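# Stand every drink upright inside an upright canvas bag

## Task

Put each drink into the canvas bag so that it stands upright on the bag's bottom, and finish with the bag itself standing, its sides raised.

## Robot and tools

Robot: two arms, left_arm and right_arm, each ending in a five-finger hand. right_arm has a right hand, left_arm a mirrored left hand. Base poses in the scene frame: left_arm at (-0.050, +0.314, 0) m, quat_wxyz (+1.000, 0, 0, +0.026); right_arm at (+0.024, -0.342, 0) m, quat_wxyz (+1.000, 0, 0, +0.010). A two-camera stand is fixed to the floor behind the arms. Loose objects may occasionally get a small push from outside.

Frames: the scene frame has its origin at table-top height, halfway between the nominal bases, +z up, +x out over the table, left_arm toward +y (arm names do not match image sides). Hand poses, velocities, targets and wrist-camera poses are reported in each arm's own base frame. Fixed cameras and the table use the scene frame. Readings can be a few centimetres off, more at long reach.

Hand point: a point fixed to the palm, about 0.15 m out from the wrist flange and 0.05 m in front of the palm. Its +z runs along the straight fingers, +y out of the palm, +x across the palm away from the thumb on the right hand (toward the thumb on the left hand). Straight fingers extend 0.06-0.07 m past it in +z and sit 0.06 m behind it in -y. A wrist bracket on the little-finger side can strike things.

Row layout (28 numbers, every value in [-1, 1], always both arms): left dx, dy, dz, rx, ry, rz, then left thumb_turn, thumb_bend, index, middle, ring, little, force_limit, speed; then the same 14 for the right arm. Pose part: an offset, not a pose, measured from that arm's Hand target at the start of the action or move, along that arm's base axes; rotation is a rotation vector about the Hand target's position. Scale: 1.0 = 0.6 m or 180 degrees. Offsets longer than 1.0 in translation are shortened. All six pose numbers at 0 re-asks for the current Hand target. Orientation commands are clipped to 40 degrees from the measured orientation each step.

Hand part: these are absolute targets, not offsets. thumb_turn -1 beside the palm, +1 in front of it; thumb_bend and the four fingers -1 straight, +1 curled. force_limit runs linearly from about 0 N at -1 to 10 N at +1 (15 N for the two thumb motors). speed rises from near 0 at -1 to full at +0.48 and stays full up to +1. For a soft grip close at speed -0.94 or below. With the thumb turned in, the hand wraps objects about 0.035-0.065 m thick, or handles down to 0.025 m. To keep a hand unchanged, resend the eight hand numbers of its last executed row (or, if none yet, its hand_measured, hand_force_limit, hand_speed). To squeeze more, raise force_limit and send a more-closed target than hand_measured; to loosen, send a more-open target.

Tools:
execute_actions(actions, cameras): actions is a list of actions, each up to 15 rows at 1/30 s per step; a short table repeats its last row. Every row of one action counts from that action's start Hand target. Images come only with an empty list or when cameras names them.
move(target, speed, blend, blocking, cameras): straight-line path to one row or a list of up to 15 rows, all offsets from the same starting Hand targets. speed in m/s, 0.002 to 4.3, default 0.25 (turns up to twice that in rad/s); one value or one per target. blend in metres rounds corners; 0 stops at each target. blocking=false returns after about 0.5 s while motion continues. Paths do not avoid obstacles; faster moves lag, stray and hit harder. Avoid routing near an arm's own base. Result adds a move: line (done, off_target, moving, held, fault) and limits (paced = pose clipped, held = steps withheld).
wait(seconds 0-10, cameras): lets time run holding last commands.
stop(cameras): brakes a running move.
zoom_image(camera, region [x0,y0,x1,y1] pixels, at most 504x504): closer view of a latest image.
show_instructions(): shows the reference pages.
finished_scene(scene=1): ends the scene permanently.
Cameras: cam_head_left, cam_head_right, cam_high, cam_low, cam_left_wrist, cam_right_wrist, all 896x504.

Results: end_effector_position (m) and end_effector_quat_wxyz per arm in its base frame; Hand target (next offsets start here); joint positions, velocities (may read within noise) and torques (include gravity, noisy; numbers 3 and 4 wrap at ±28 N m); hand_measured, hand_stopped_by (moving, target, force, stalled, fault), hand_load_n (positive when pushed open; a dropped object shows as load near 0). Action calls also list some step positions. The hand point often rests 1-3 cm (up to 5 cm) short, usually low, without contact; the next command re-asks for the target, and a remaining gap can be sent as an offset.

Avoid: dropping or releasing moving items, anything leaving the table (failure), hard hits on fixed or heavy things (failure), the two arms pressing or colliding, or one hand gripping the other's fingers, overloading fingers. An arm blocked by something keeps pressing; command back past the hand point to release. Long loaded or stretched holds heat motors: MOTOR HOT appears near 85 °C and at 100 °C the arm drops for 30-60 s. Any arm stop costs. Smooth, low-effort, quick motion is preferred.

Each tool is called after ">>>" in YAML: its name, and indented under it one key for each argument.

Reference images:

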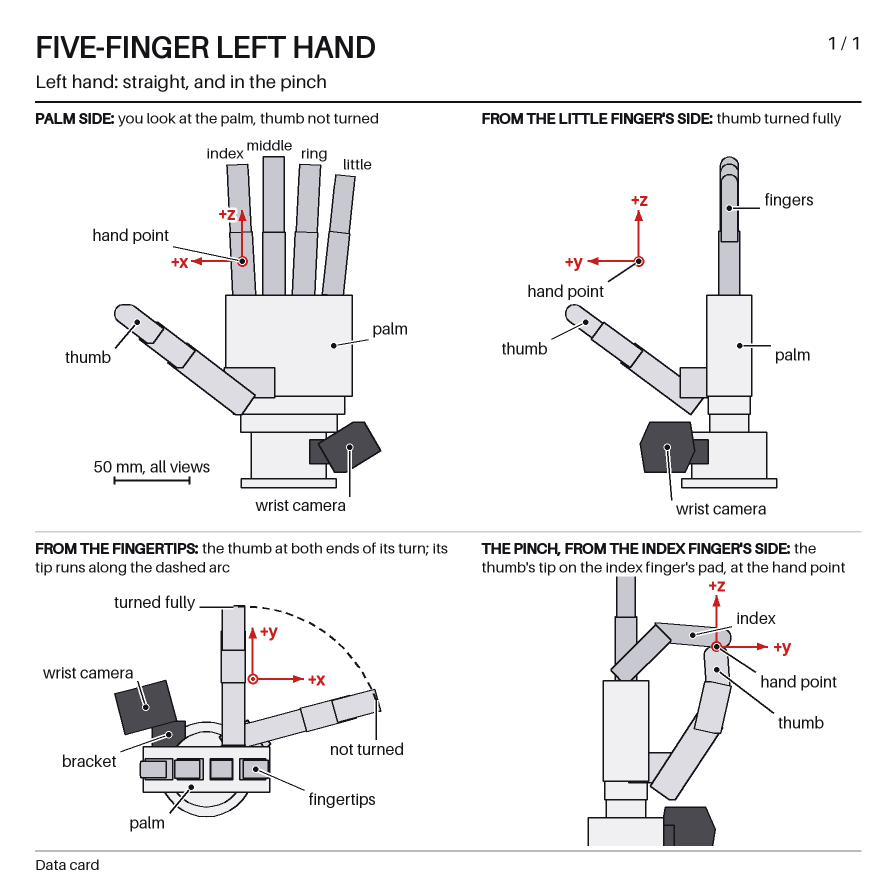

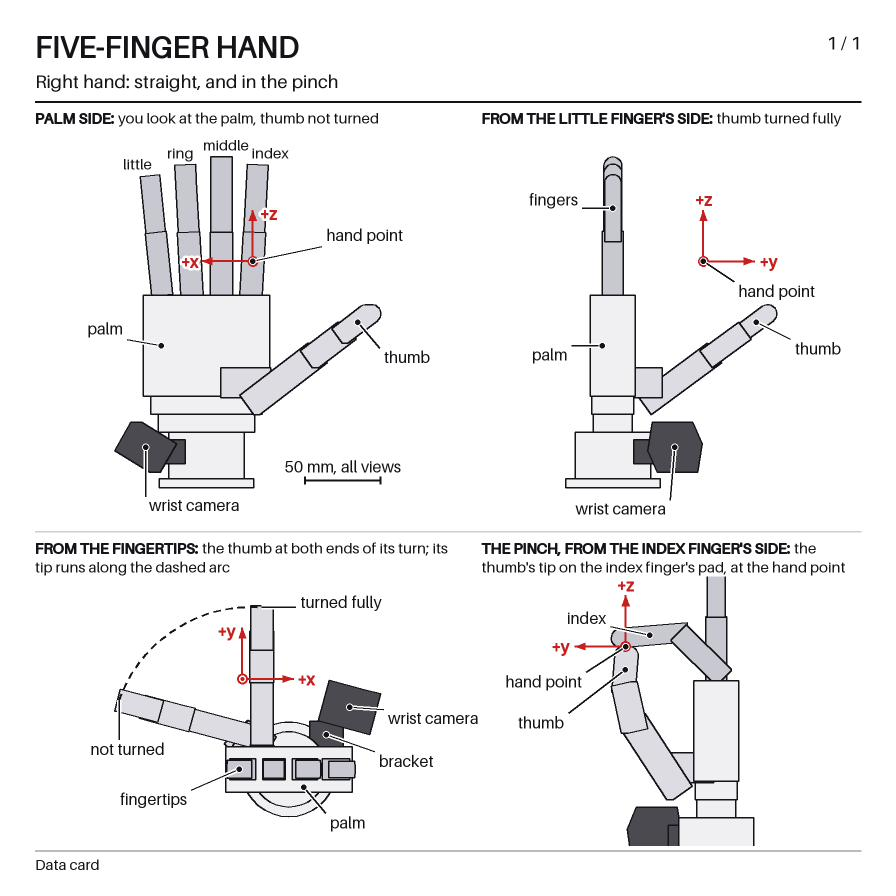

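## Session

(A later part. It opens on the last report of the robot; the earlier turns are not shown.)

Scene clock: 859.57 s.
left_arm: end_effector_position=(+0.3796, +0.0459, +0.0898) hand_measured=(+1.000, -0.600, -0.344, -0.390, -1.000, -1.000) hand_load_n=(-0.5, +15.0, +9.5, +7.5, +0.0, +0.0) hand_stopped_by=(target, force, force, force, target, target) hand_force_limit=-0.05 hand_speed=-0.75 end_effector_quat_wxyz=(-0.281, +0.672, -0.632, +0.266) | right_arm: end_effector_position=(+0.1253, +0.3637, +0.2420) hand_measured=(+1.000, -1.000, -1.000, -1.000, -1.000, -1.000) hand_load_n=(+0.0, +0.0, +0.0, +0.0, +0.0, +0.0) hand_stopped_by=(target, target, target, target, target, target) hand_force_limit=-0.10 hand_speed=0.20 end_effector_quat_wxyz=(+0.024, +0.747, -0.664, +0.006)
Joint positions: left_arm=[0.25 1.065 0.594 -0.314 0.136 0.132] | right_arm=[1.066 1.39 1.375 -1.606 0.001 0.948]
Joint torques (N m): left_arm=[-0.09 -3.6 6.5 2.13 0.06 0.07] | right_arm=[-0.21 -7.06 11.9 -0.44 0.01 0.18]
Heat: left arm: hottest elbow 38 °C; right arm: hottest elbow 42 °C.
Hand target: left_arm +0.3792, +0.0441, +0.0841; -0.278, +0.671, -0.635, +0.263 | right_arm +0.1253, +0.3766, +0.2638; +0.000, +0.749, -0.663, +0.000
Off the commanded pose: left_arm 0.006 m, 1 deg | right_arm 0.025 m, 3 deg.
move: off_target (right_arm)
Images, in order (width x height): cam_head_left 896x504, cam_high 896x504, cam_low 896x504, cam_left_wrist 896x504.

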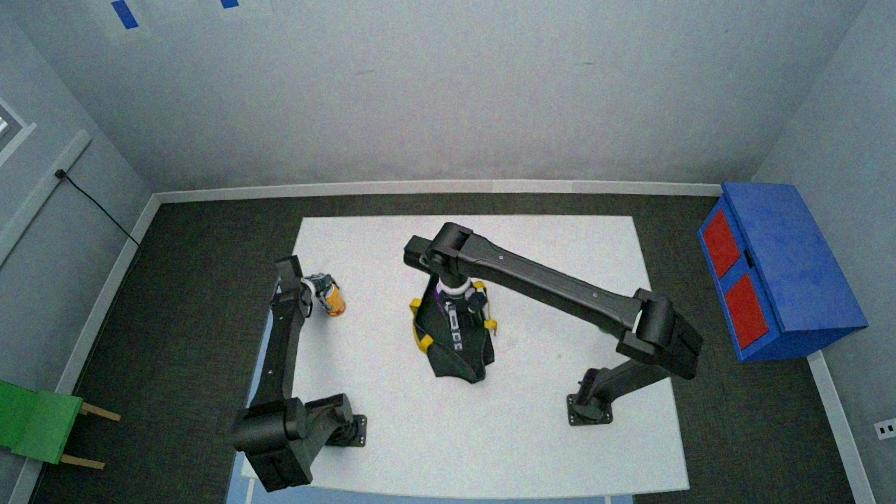

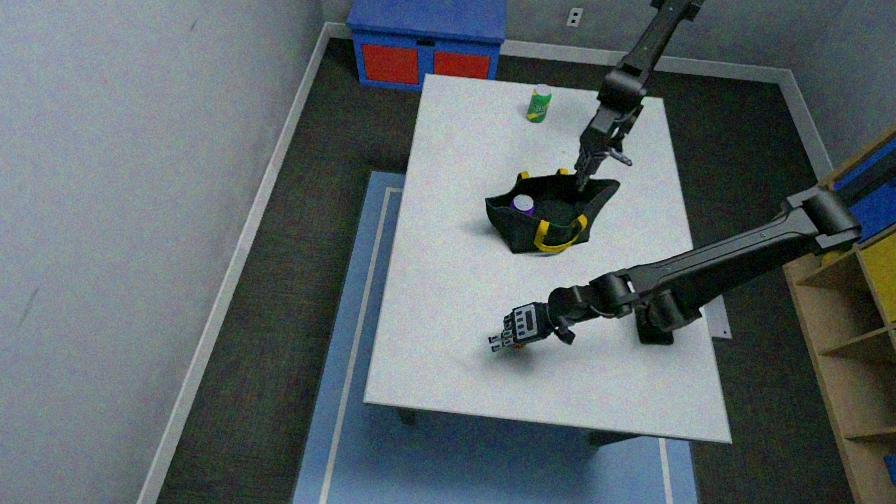

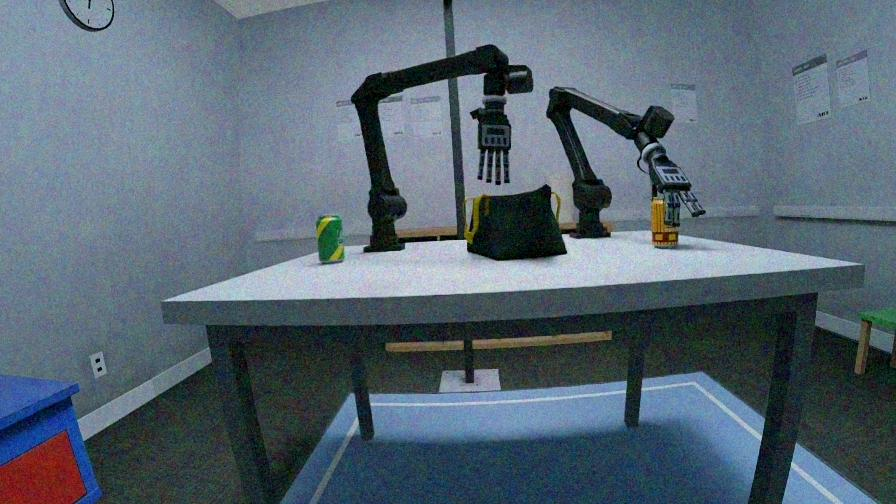

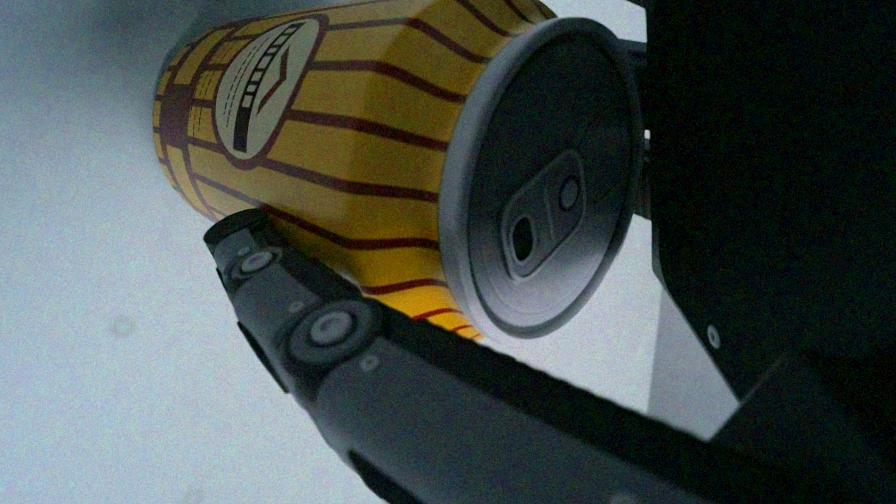

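>>> move:
  target:
    - [0.0,0,0.36,0,0,0,1,0.2,0.2,0.2,-1,-1,-0.05,-0.75,0.198,-0.753,-0.04,-0.1656,-0.2198,-0.4614,1,-1,-0.7,-0.7,-1,-1,-0.1,0.2]
    - [-0.139,-0.7385,0.36,-0.047,-0.022,0.027,1,0.2,0.2,0.2,-1,-1,-0.05,-0.75,0.198,-0.753,-0.04,-0.1656,-0.2198,-0.4614,1,-1,-0.7,-0.7,-1,-1,-0.1,0.2]
  speed: [0.25,0.22]
  blend: [0.02,0]
  cameras: ["all"]

>>> zoom_image:
  camera: "cam_head_left"
  region: [400, 240, 500, 400]

>>> zoom_image:
  camera: "cam_low"
  region: [440, 80, 620, 280]

>>> zoom_image:
  camera: "cam_high"
  region: [440, 100, 660, 270]

>>> zoom_image:
  camera: "cam_head_left"
  region: [560, 220, 680, 360]

Scene clock: 884.50 s.
left_arm: end_effector_position=(+0.2863, -0.3813, +0.2578) hand_measured=(+1.000, -0.600, -0.344, -0.390, -1.000, -1.000) hand_load_n=(+0.5, +14.5, +8.0, +5.5, +0.0, +0.0) hand_stopped_by=(target, force, force, force, target, target) hand_force_limit=-0.05 hand_speed=-0.75 end_effector_quat_wxyz=(-0.273, +0.699, -0.599, +0.281) | right_arm: end_effector_position=(+0.2409, -0.0712, +0.2394) hand_measured=(+1.000, -1.000, -0.700, -0.700, -1.000, -1.000) hand_load_n=(+0.0, +0.0, +0.0, +0.0, +0.0, +0.0) hand_stopped_by=(target, target, target, target, target, target) hand_force_limit=-0.10 hand_speed=0.20 end_effector_quat_wxyz=(+0.030, -0.080, +0.921, -0.380)
Joint positions: left_arm=[-1.088 1.3 1.268 -1.138 -0.718 -1.089] | right_arm=[0.087 0.813 0.921 -1.602 0.779 1.452]
Joint torques (N m): left_arm=[-0.38 -8.88 12.51 0.98 -0.94 -0.22] | right_arm=[-2.84 0.26 8.18 0.7 0.71 0.07]
Heat: left arm: hottest elbow 39 °C; right arm: hottest elbow 45 °C.
Hand target: left_arm +0.2958, -0.3991, +0.3003; -0.260, +0.706, -0.575, +0.321 | right_arm +0.2440, -0.0751, +0.2397; +0.030, -0.072, +0.921, -0.382
Off the commanded pose: left_arm 0.047 m, 6 deg | right_arm 0.005 m, 1 deg.
move: off_target (left_arm)

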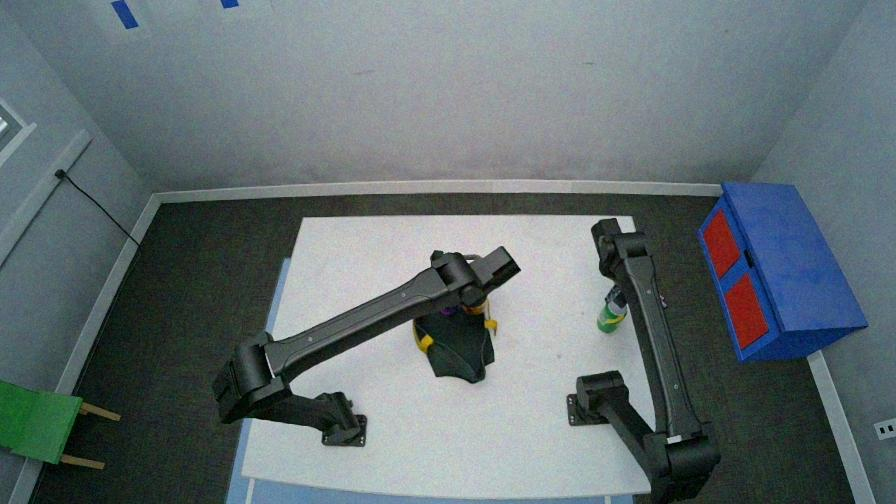

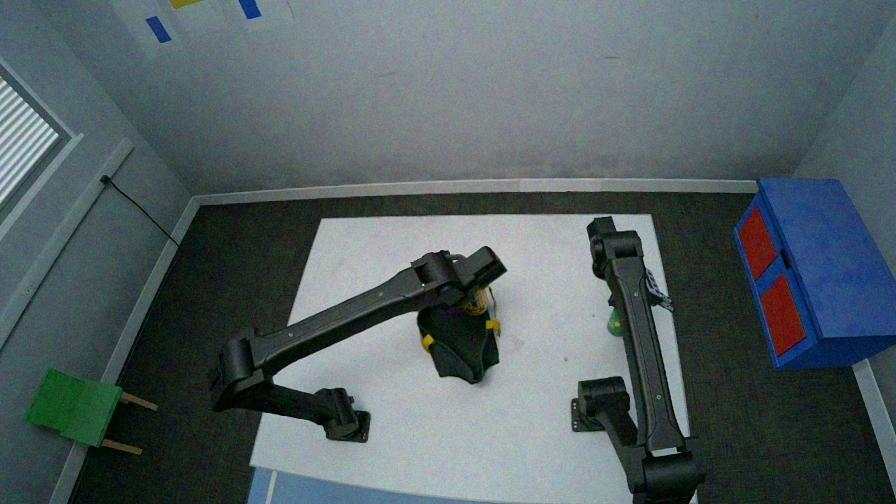

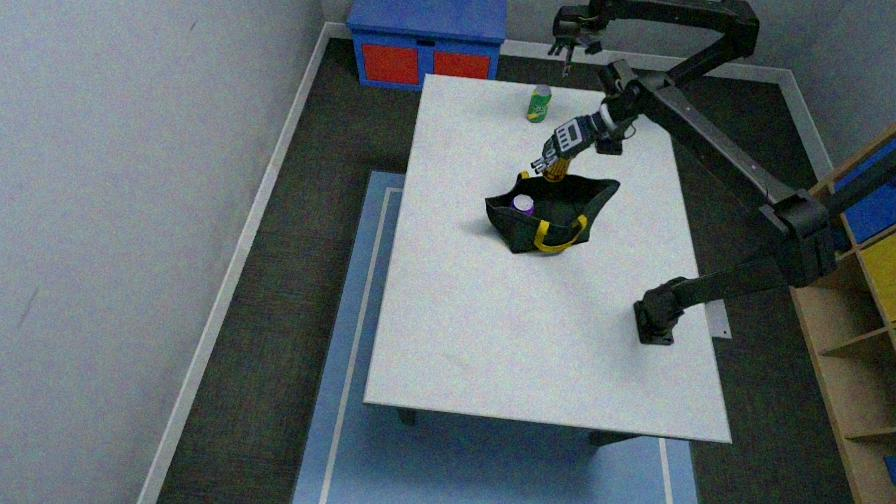

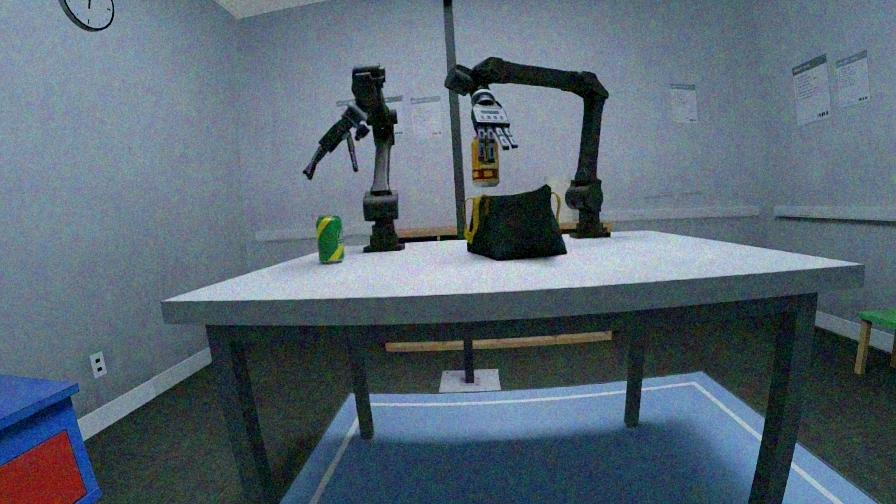

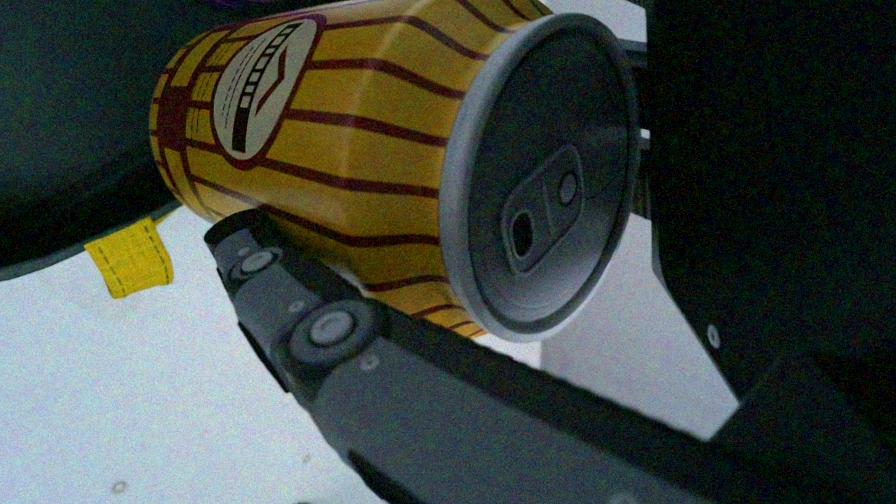

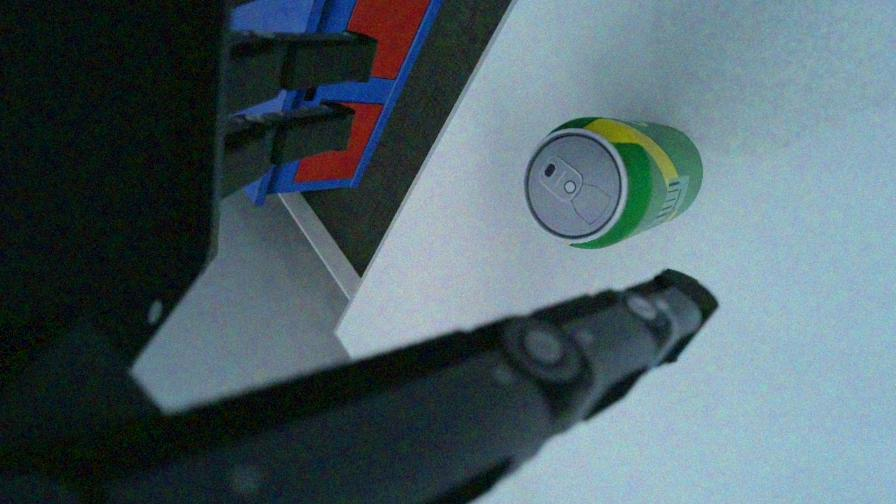

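Scaled by 3.150 from the camera's 896x504 image, which has a finer 1280x720 frame.

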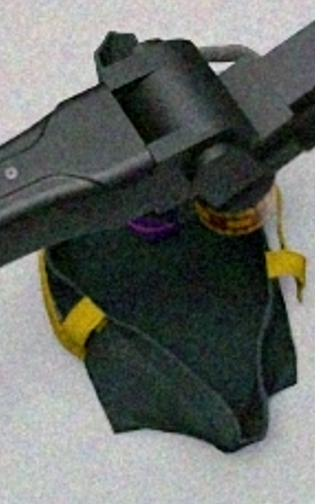

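Scaled by 2.520 from the camera's 896x504 image, which has a finer 1280x720 frame.

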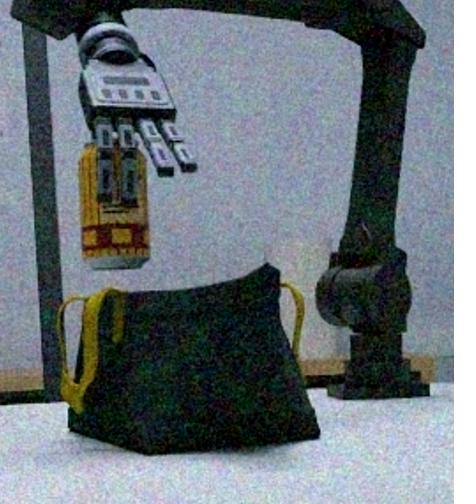

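Scaled by 2.291 from the camera's 896x504 image, which has a finer 1280x720 frame.

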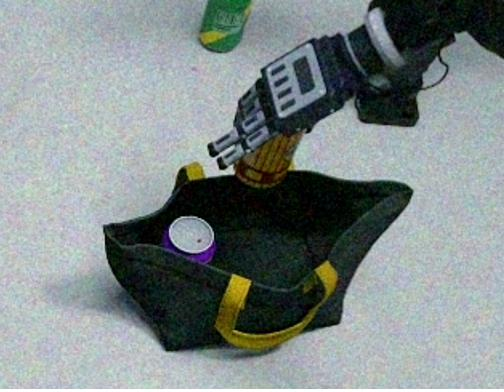

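Scaled by 3.600 from the camera's 896x504 image, which has a finer 1280x720 frame.

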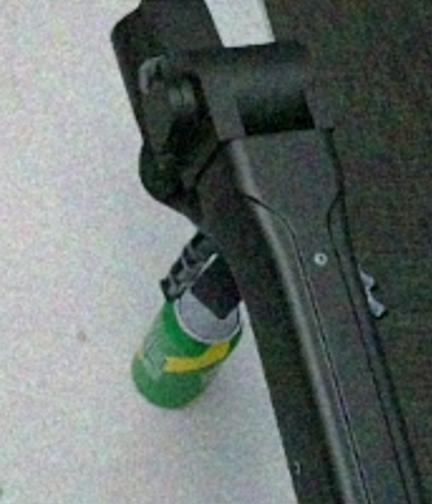

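>>> move:
  target:
    - [-0.085,0.014,0.0,0,0,0,1,0.2,0.2,0.2,-1,-1,-0.05,-0.75,0,0,0,0,0,0,1,-1,-0.7,-0.7,-1,-1,-0.1,0.2]
    - [-0.095,0.03,-0.15,0,0,0,1,0.2,0.2,0.2,-1,-1,-0.05,-0.75,0,0,0,0,0,0,1,-1,-0.7,-0.7,-1,-1,-0.1,0.2]
  speed: [0.15,0.08]
  blend: [0.01,0]
  cameras: ["cam_head_left","cam_low","cam_high","cam_left_wrist"]

>>> zoom_image:
  camera: "cam_head_left"
  region: [400, 240, 500, 400]

>>> zoom_image:
  camera: "cam_low"
  region: [440, 80, 620, 280]

>>> zoom_image:
  camera: "cam_high"
  region: [440, 100, 660, 270]

Scene clock: 901.90 s.
left_arm: end_effector_position=(+0.2362, -0.3714, +0.1866) hand_measured=(+1.000, -0.600, -0.344, -0.390, -1.000, -1.000) hand_load_n=(+0.0, +15.0, +8.0, +5.5, +0.0, +0.0) hand_stopped_by=(target, force, force, force, target, target) hand_force_limit=-0.05 hand_speed=-0.75 end_effector_quat_wxyz=(-0.274, +0.700, -0.594, +0.288) | right_arm: end_effector_position=(+0.2409, -0.0712, +0.2394) hand_measured=(+1.000, -1.000, -0.700, -0.700, -1.000, -1.000) hand_load_n=(+0.0, +0.0, +0.0, +0.0, +0.0, +0.0) hand_stopped_by=(target, target, target, target, target, target) hand_force_limit=-0.10 hand_speed=0.20 end_effector_quat_wxyz=(+0.030, -0.080, +0.921, -0.380)
Joint positions: left_arm=[-1.201 1.253 1.041 -1.04 -0.767 -1.236] | right_arm=[0.087 0.813 0.921 -1.602 0.779 1.452]
Joint torques (N m): left_arm=[-1.26 -10.05 8.13 2.02 -0.99 -0.18] | right_arm=[-2.84 0.56 8.32 0.65 0.73 0.06]
Heat: left arm: hottest elbow 44 °C; right arm: hottest elbow 43 °C.
Hand target: left_arm +0.2388, -0.3810, +0.2102; -0.260, +0.706, -0.575, +0.320 | right_arm +0.2440, -0.0751, +0.2397; +0.030, -0.072, +0.921, -0.382
Off the commanded pose: left_arm 0.026 m, 5 deg | right_arm 0.005 m, 1 deg.
move: off_target (left_arm)
Images, in order (width x height): cam_head_left 896x504, cam_high 896x504, cam_low 896x504, cam_left_wrist 896x504.

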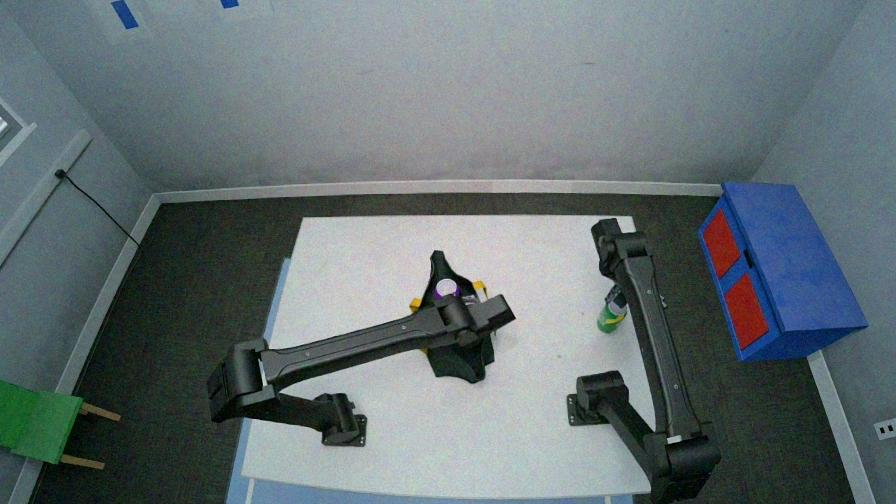

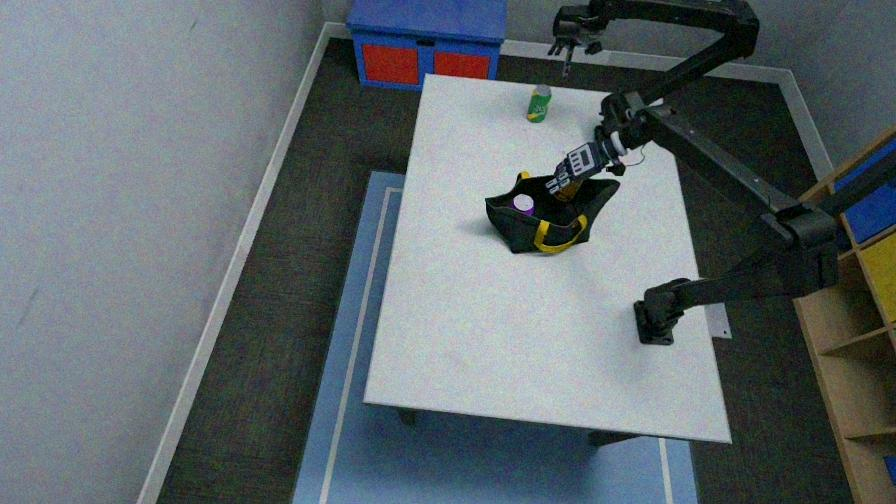

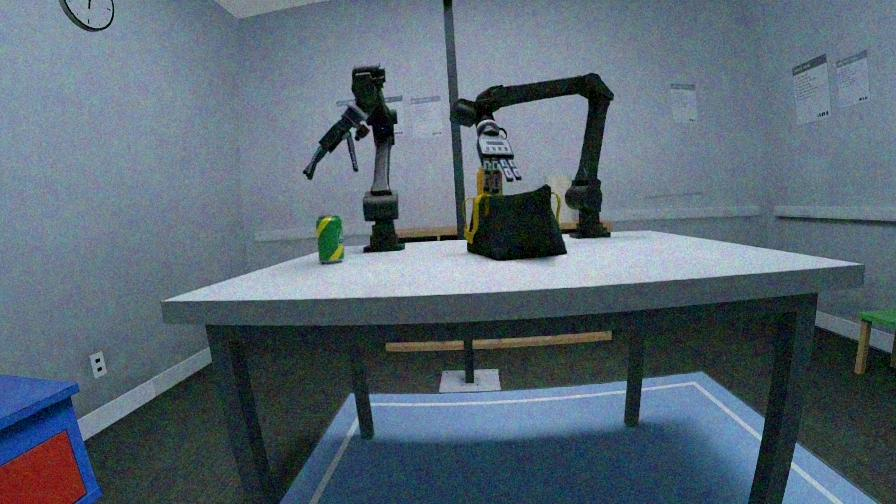

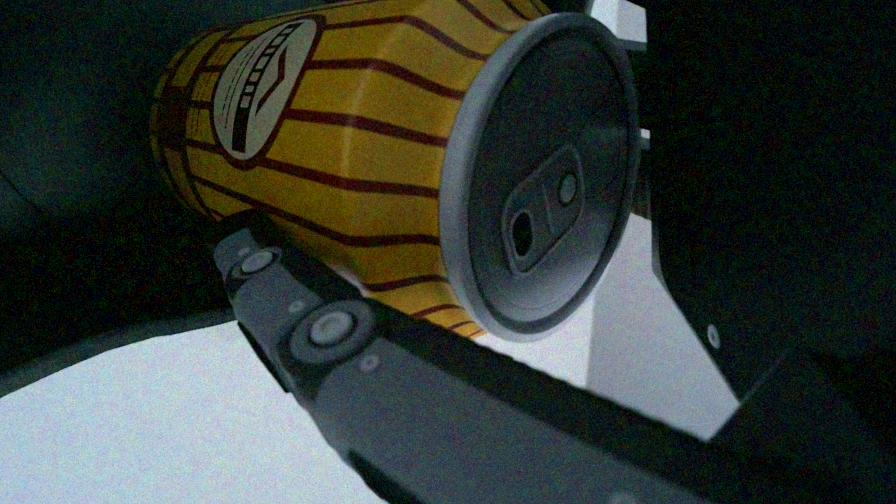

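Scaled by 3.150 from the camera's 896x504 image, which has a finer 1280x720 frame.

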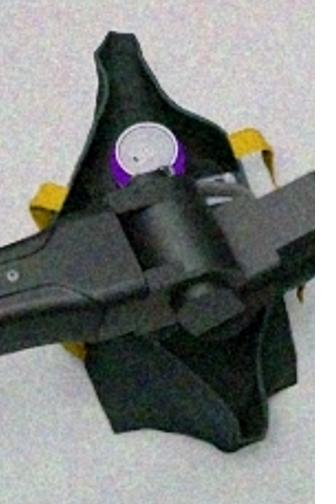

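Scaled by 2.520 from the camera's 896x504 image, which has a finer 1280x720 frame.

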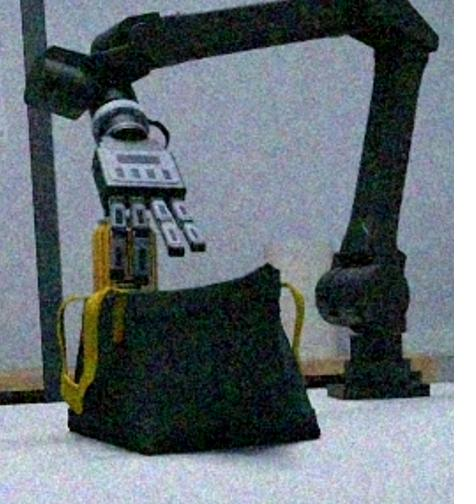

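Scaled by 2.291 from the camera's 896x504 image, which has a finer 1280x720 frame.

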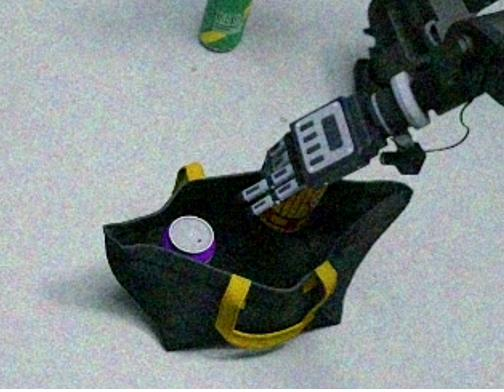

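>>> move:
  target:
    - [-0.01,0.005,-0.1,0,0,0,1,0.2,0.2,0.2,-1,-1,-0.05,-0.75,0,0,0,0,0,0,1,-1,-0.7,-0.7,-1,-1,-0.1,0.2]
    - [-0.012,-0.005,-0.14,0,0,0,1,0.2,0.2,0.2,-1,-1,-0.05,-0.75,0,0,0,0,0,0,1,-1,-0.7,-0.7,-1,-1,-0.1,0.2]
  speed: 0.07
  blend: [0.01,0]
  cameras: ["cam_head_left","cam_low","cam_high","cam_left_wrist"]

>>> zoom_image:
  camera: "cam_head_left"
  region: [400, 240, 500, 400]

>>> zoom_image:
  camera: "cam_low"
  region: [440, 80, 620, 280]

>>> zoom_image:
  camera: "cam_high"
  region: [440, 100, 660, 270]

Scene clock: 910.47 s.
left_arm: end_effector_position=(+0.2284, -0.3710, +0.1117) hand_measured=(+1.000, -0.600, -0.344, -0.390, -1.000, -1.000) hand_load_n=(+0.0, +15.0, +8.0, +5.5, +0.0, +0.0) hand_stopped_by=(target, force, force, force, target, target) hand_force_limit=-0.05 hand_speed=-0.75 end_effector_quat_wxyz=(-0.270, +0.701, -0.590, +0.296) | right_arm: end_effector_position=(+0.2409, -0.0712, +0.2394) hand_measured=(+1.000, -1.000, -0.700, -0.700, -1.000, -1.000) hand_load_n=(+0.0, +0.0, +0.0, +0.0, +0.0, +0.0) hand_stopped_by=(target, target, target, target, target, target) hand_force_limit=-0.10 hand_speed=0.20 end_effector_quat_wxyz=(+0.030, -0.080, +0.921, -0.380)
Joint positions: left_arm=[-1.222 1.305 0.875 -0.822 -0.775 -1.263] | right_arm=[0.087 0.813 0.921 -1.602 0.779 1.452]
Joint torques (N m): left_arm=[-1.73 -7.77 7.64 1.76 -1.01 -0.21] | right_arm=[-2.73 0.85 8.27 0.68 0.72 0.07]
Heat: left arm: hottest elbow 42 °C; right arm: hottest elbow 43 °C.
Hand target: left_arm +0.2316, -0.3840, +0.1263; -0.260, +0.706, -0.575, +0.320 | right_arm +0.2440, -0.0751, +0.2397; +0.030, -0.072, +0.921, -0.382
Off the commanded pose: left_arm 0.020 m, 3 deg | right_arm 0.005 m, 1 deg.
move: off_target (left_arm)
Images, in order (width x height): cam_head_left 896x504, cam_high 896x504, cam_low 896x504, cam_left_wrist 896x504.

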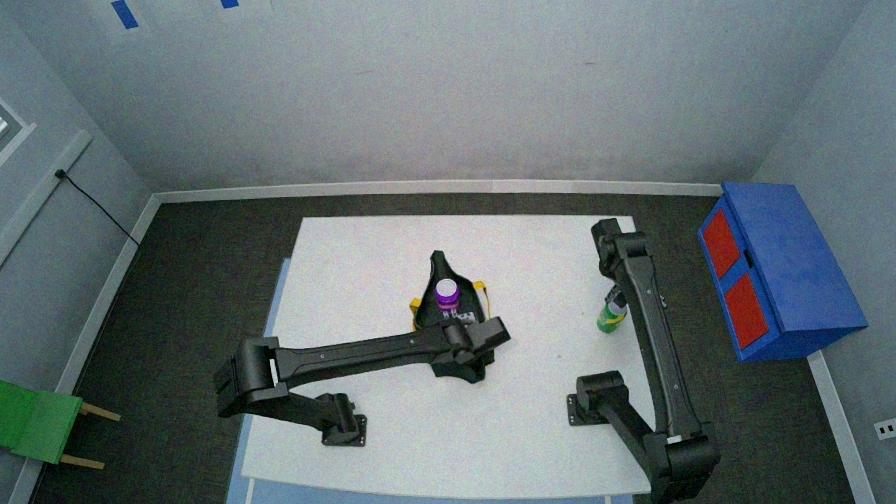

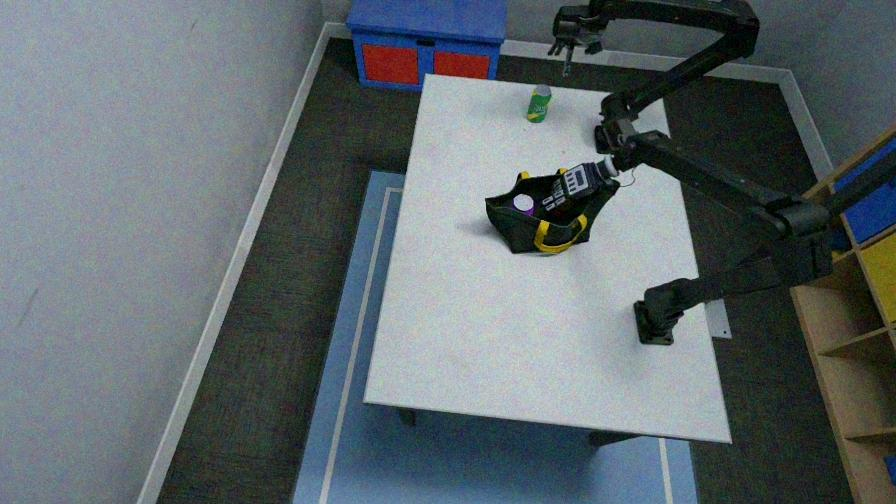

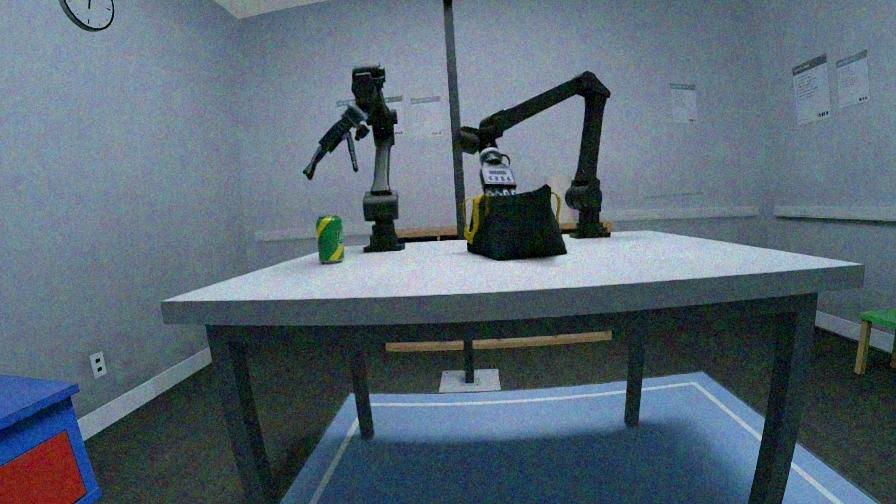

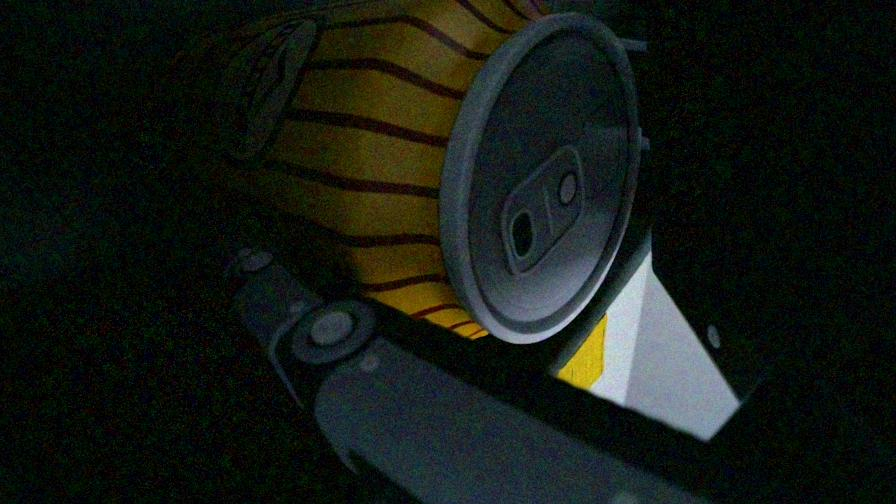

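Scaled by 3.150 from the camera's 896x504 image, which has a finer 1280x720 frame.

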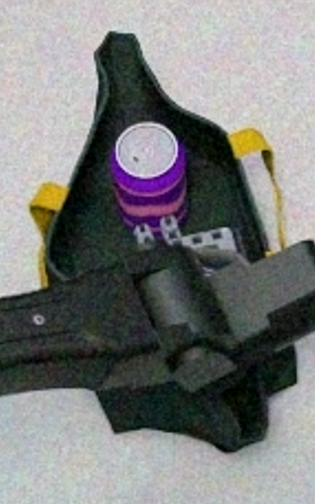

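Scaled by 2.520 from the camera's 896x504 image, which has a finer 1280x720 frame.

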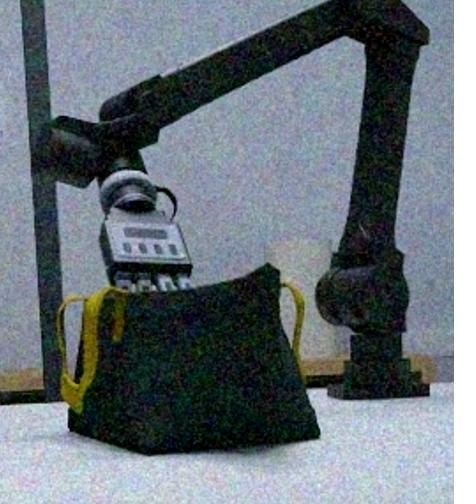

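Scaled by 2.291 from the camera's 896x504 image, which has a finer 1280x720 frame.

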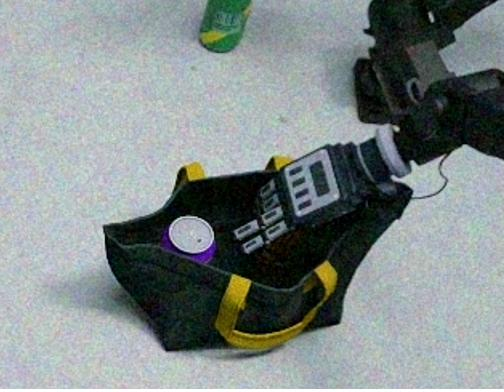

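>>> move:
  target:
    - [-0.022,-0.012,0.0,0,0,0,1,0.2,0.2,0.2,-1,-1,-0.05,-0.75,0,0,0,0,0,0,1,-1,-0.7,-0.7,-1,-1,-0.1,0.2]
    - [-0.022,-0.012,-0.03,0,0,0,1,0.2,0.2,0.2,-1,-1,-0.05,-0.75,0,0,0,0,0,0,1,-1,-0.7,-0.7,-1,-1,-0.1,0.2]
  speed: 0.05
  cameras: ["cam_left_wrist"]

Scene clock: 917.60 s.
left_arm: end_effector_position=(+0.2163, -0.3794, +0.0968) hand_measured=(+1.000, -0.600, -0.344, -0.390, -1.000, -1.000) hand_load_n=(+0.0, +14.5, +7.5, +5.0, +0.0, +0.0) hand_stopped_by=(target, force, force, force, target, target) hand_force_limit=-0.05 hand_speed=-0.75 end_effector_quat_wxyz=(-0.269, +0.702, -0.587, +0.300) | right_arm: end_effector_position=(+0.2409, -0.0712, +0.2394) hand_measured=(+1.000, -1.000, -0.700, -0.700, -1.000, -1.000) hand_load_n=(+0.0, +0.0, +0.0, +0.0, +0.0, +0.0) hand_stopped_by=(target, target, target, target, target, target) hand_force_limit=-0.10 hand_speed=0.20 end_effector_quat_wxyz=(+0.030, -0.080, +0.921, -0.380)
Joint positions: left_arm=[-1.263 1.338 0.862 -0.808 -0.79 -1.319] | right_arm=[0.087 0.813 0.921 -1.602 0.779 1.452]
Joint torques (N m): left_arm=[-1.26 -8.18 7.09 1.87 -0.97 -0.17] | right_arm=[-2.84 0.56 8.28 0.68 0.72 0.04]
Heat: left arm: hottest elbow 42 °C; right arm: hottest elbow 42 °C.
Hand target: left_arm +0.2185, -0.3911, +0.1083; -0.260, +0.706, -0.575, +0.321 | right_arm +0.2440, -0.0751, +0.2397; +0.030, -0.072, +0.921, -0.382
Off the commanded pose: left_arm 0.017 m, 3 deg | right_arm 0.005 m, 1 deg.
move: off_target (left_arm)
Images, in order (width x height): cam_left_wrist 896x504.

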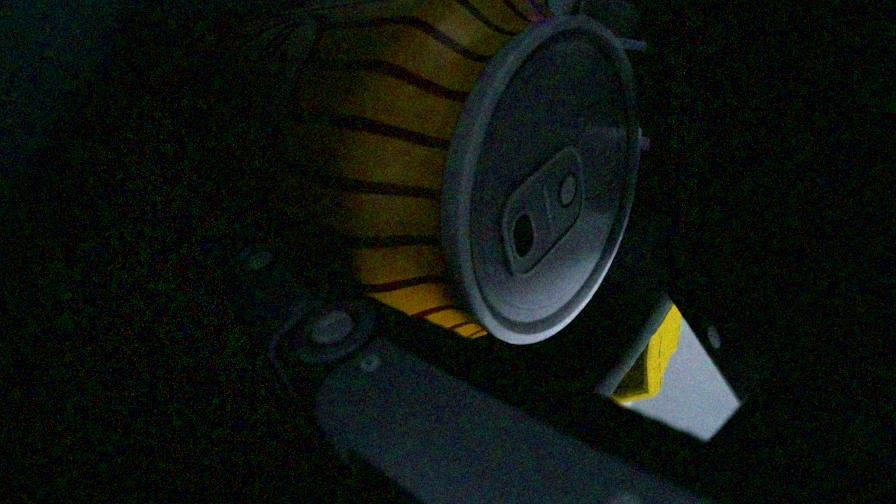

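>>> move:
  target: [0,0,-0.015,0,0,0,1,0.2,0.2,0.2,-1,-1,-0.05,-0.75,0,0,0,0,0,0,1,-1,-0.7,-0.7,-1,-1,-0.1,0.2]
  speed: 0.05
  cameras: ["cam_head_left","cam_high","cam_low"]

>>> zoom_image:
  camera: "cam_high"
  region: [440, 100, 660, 270]

>>> zoom_image:
  camera: "cam_head_left"
  region: [400, 240, 500, 400]

Scene clock: 924.57 s.
left_arm: end_effector_position=(+0.2178, -0.3828, +0.0966) hand_measured=(+1.000, -0.600, -0.344, -0.390, -1.000, -1.000) hand_load_n=(+0.0, +13.5, +4.0, +4.5, +0.0, +0.0) hand_stopped_by=(target, force, force, force, target, target) hand_force_limit=-0.05 hand_speed=-0.75 end_effector_quat_wxyz=(-0.265, +0.703, -0.583, +0.308) | right_arm: end_effector_position=(+0.2409, -0.0712, +0.2394) hand_measured=(+1.000, -1.000, -0.700, -0.700, -1.000, -1.000) hand_load_n=(+0.0, +0.0, +0.0, +0.0, +0.0, +0.0) hand_stopped_by=(target, target, target, target, target, target) hand_force_limit=-0.10 hand_speed=0.20 end_effector_quat_wxyz=(+0.030, -0.080, +0.921, -0.380)
Joint positions: left_arm=[-1.263 1.338 0.855 -0.78 -0.793 -1.319] | right_arm=[0.087 0.813 0.921 -1.602 0.779 1.452]
Joint torques (N m): left_arm=[-0.67 -6.89 6.79 1.74 -0.85 -0.17] | right_arm=[-2.67 0.56 8.29 0.66 0.72 0.07]
Heat: left arm: hottest elbow 41 °C; right arm: hottest elbow 42 °C.
Hand target: left_arm +0.2185, -0.3911, +0.0993; -0.260, +0.706, -0.575, +0.321 | right_arm +0.2440, -0.0751, +0.2397; +0.030, -0.072, +0.921, -0.382
Off the commanded pose: left_arm 0.009 m, 2 deg | right_arm 0.005 m, 1 deg.
move: done
Images, in order (width x height): cam_head_left 896x504, cam_high 896x504, cam_low 896x504.

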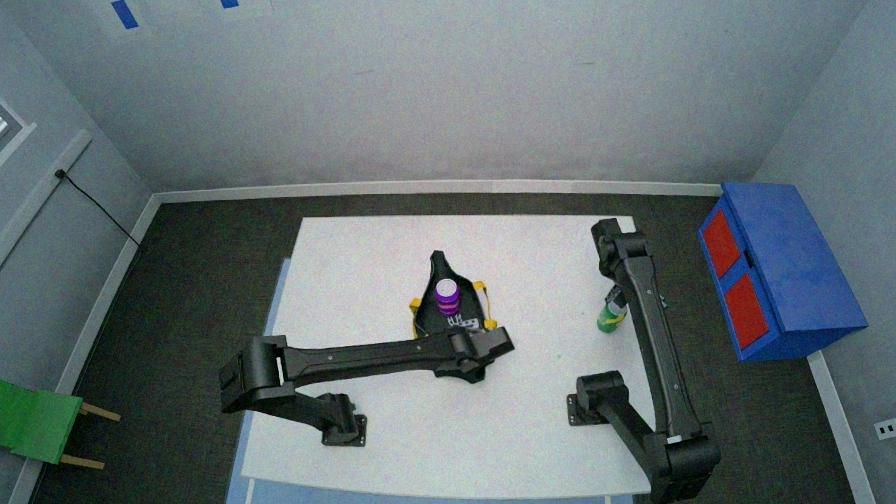

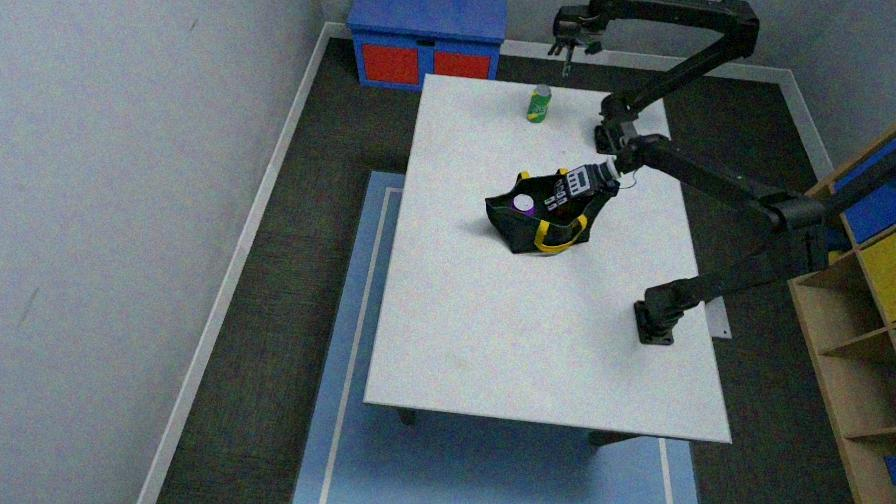

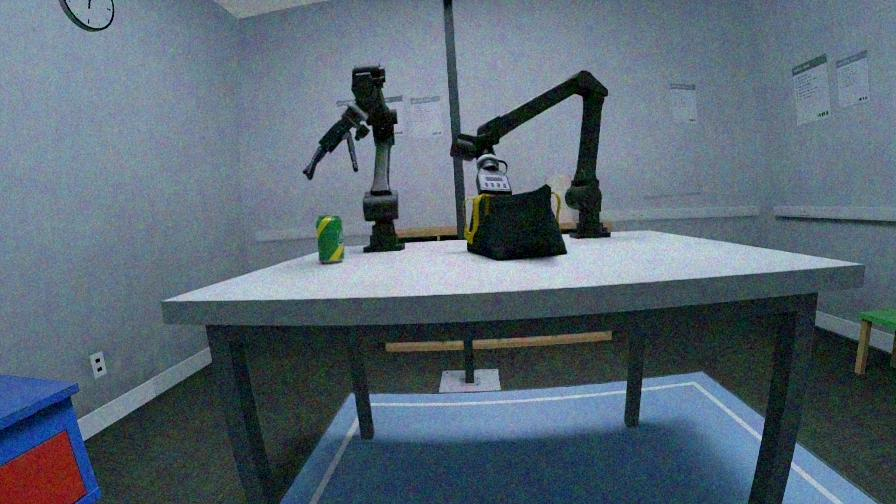

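Scaled by 2.291 from the camera's 896x504 image, which has a finer 1280x720 frame.

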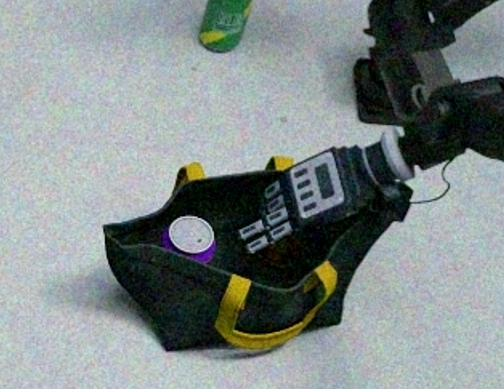

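Scaled by 3.150 from the camera's 896x504 image, which has a finer 1280x720 frame.

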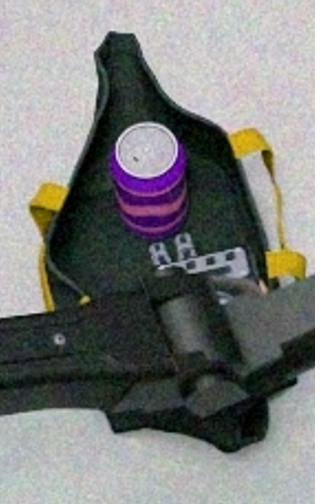

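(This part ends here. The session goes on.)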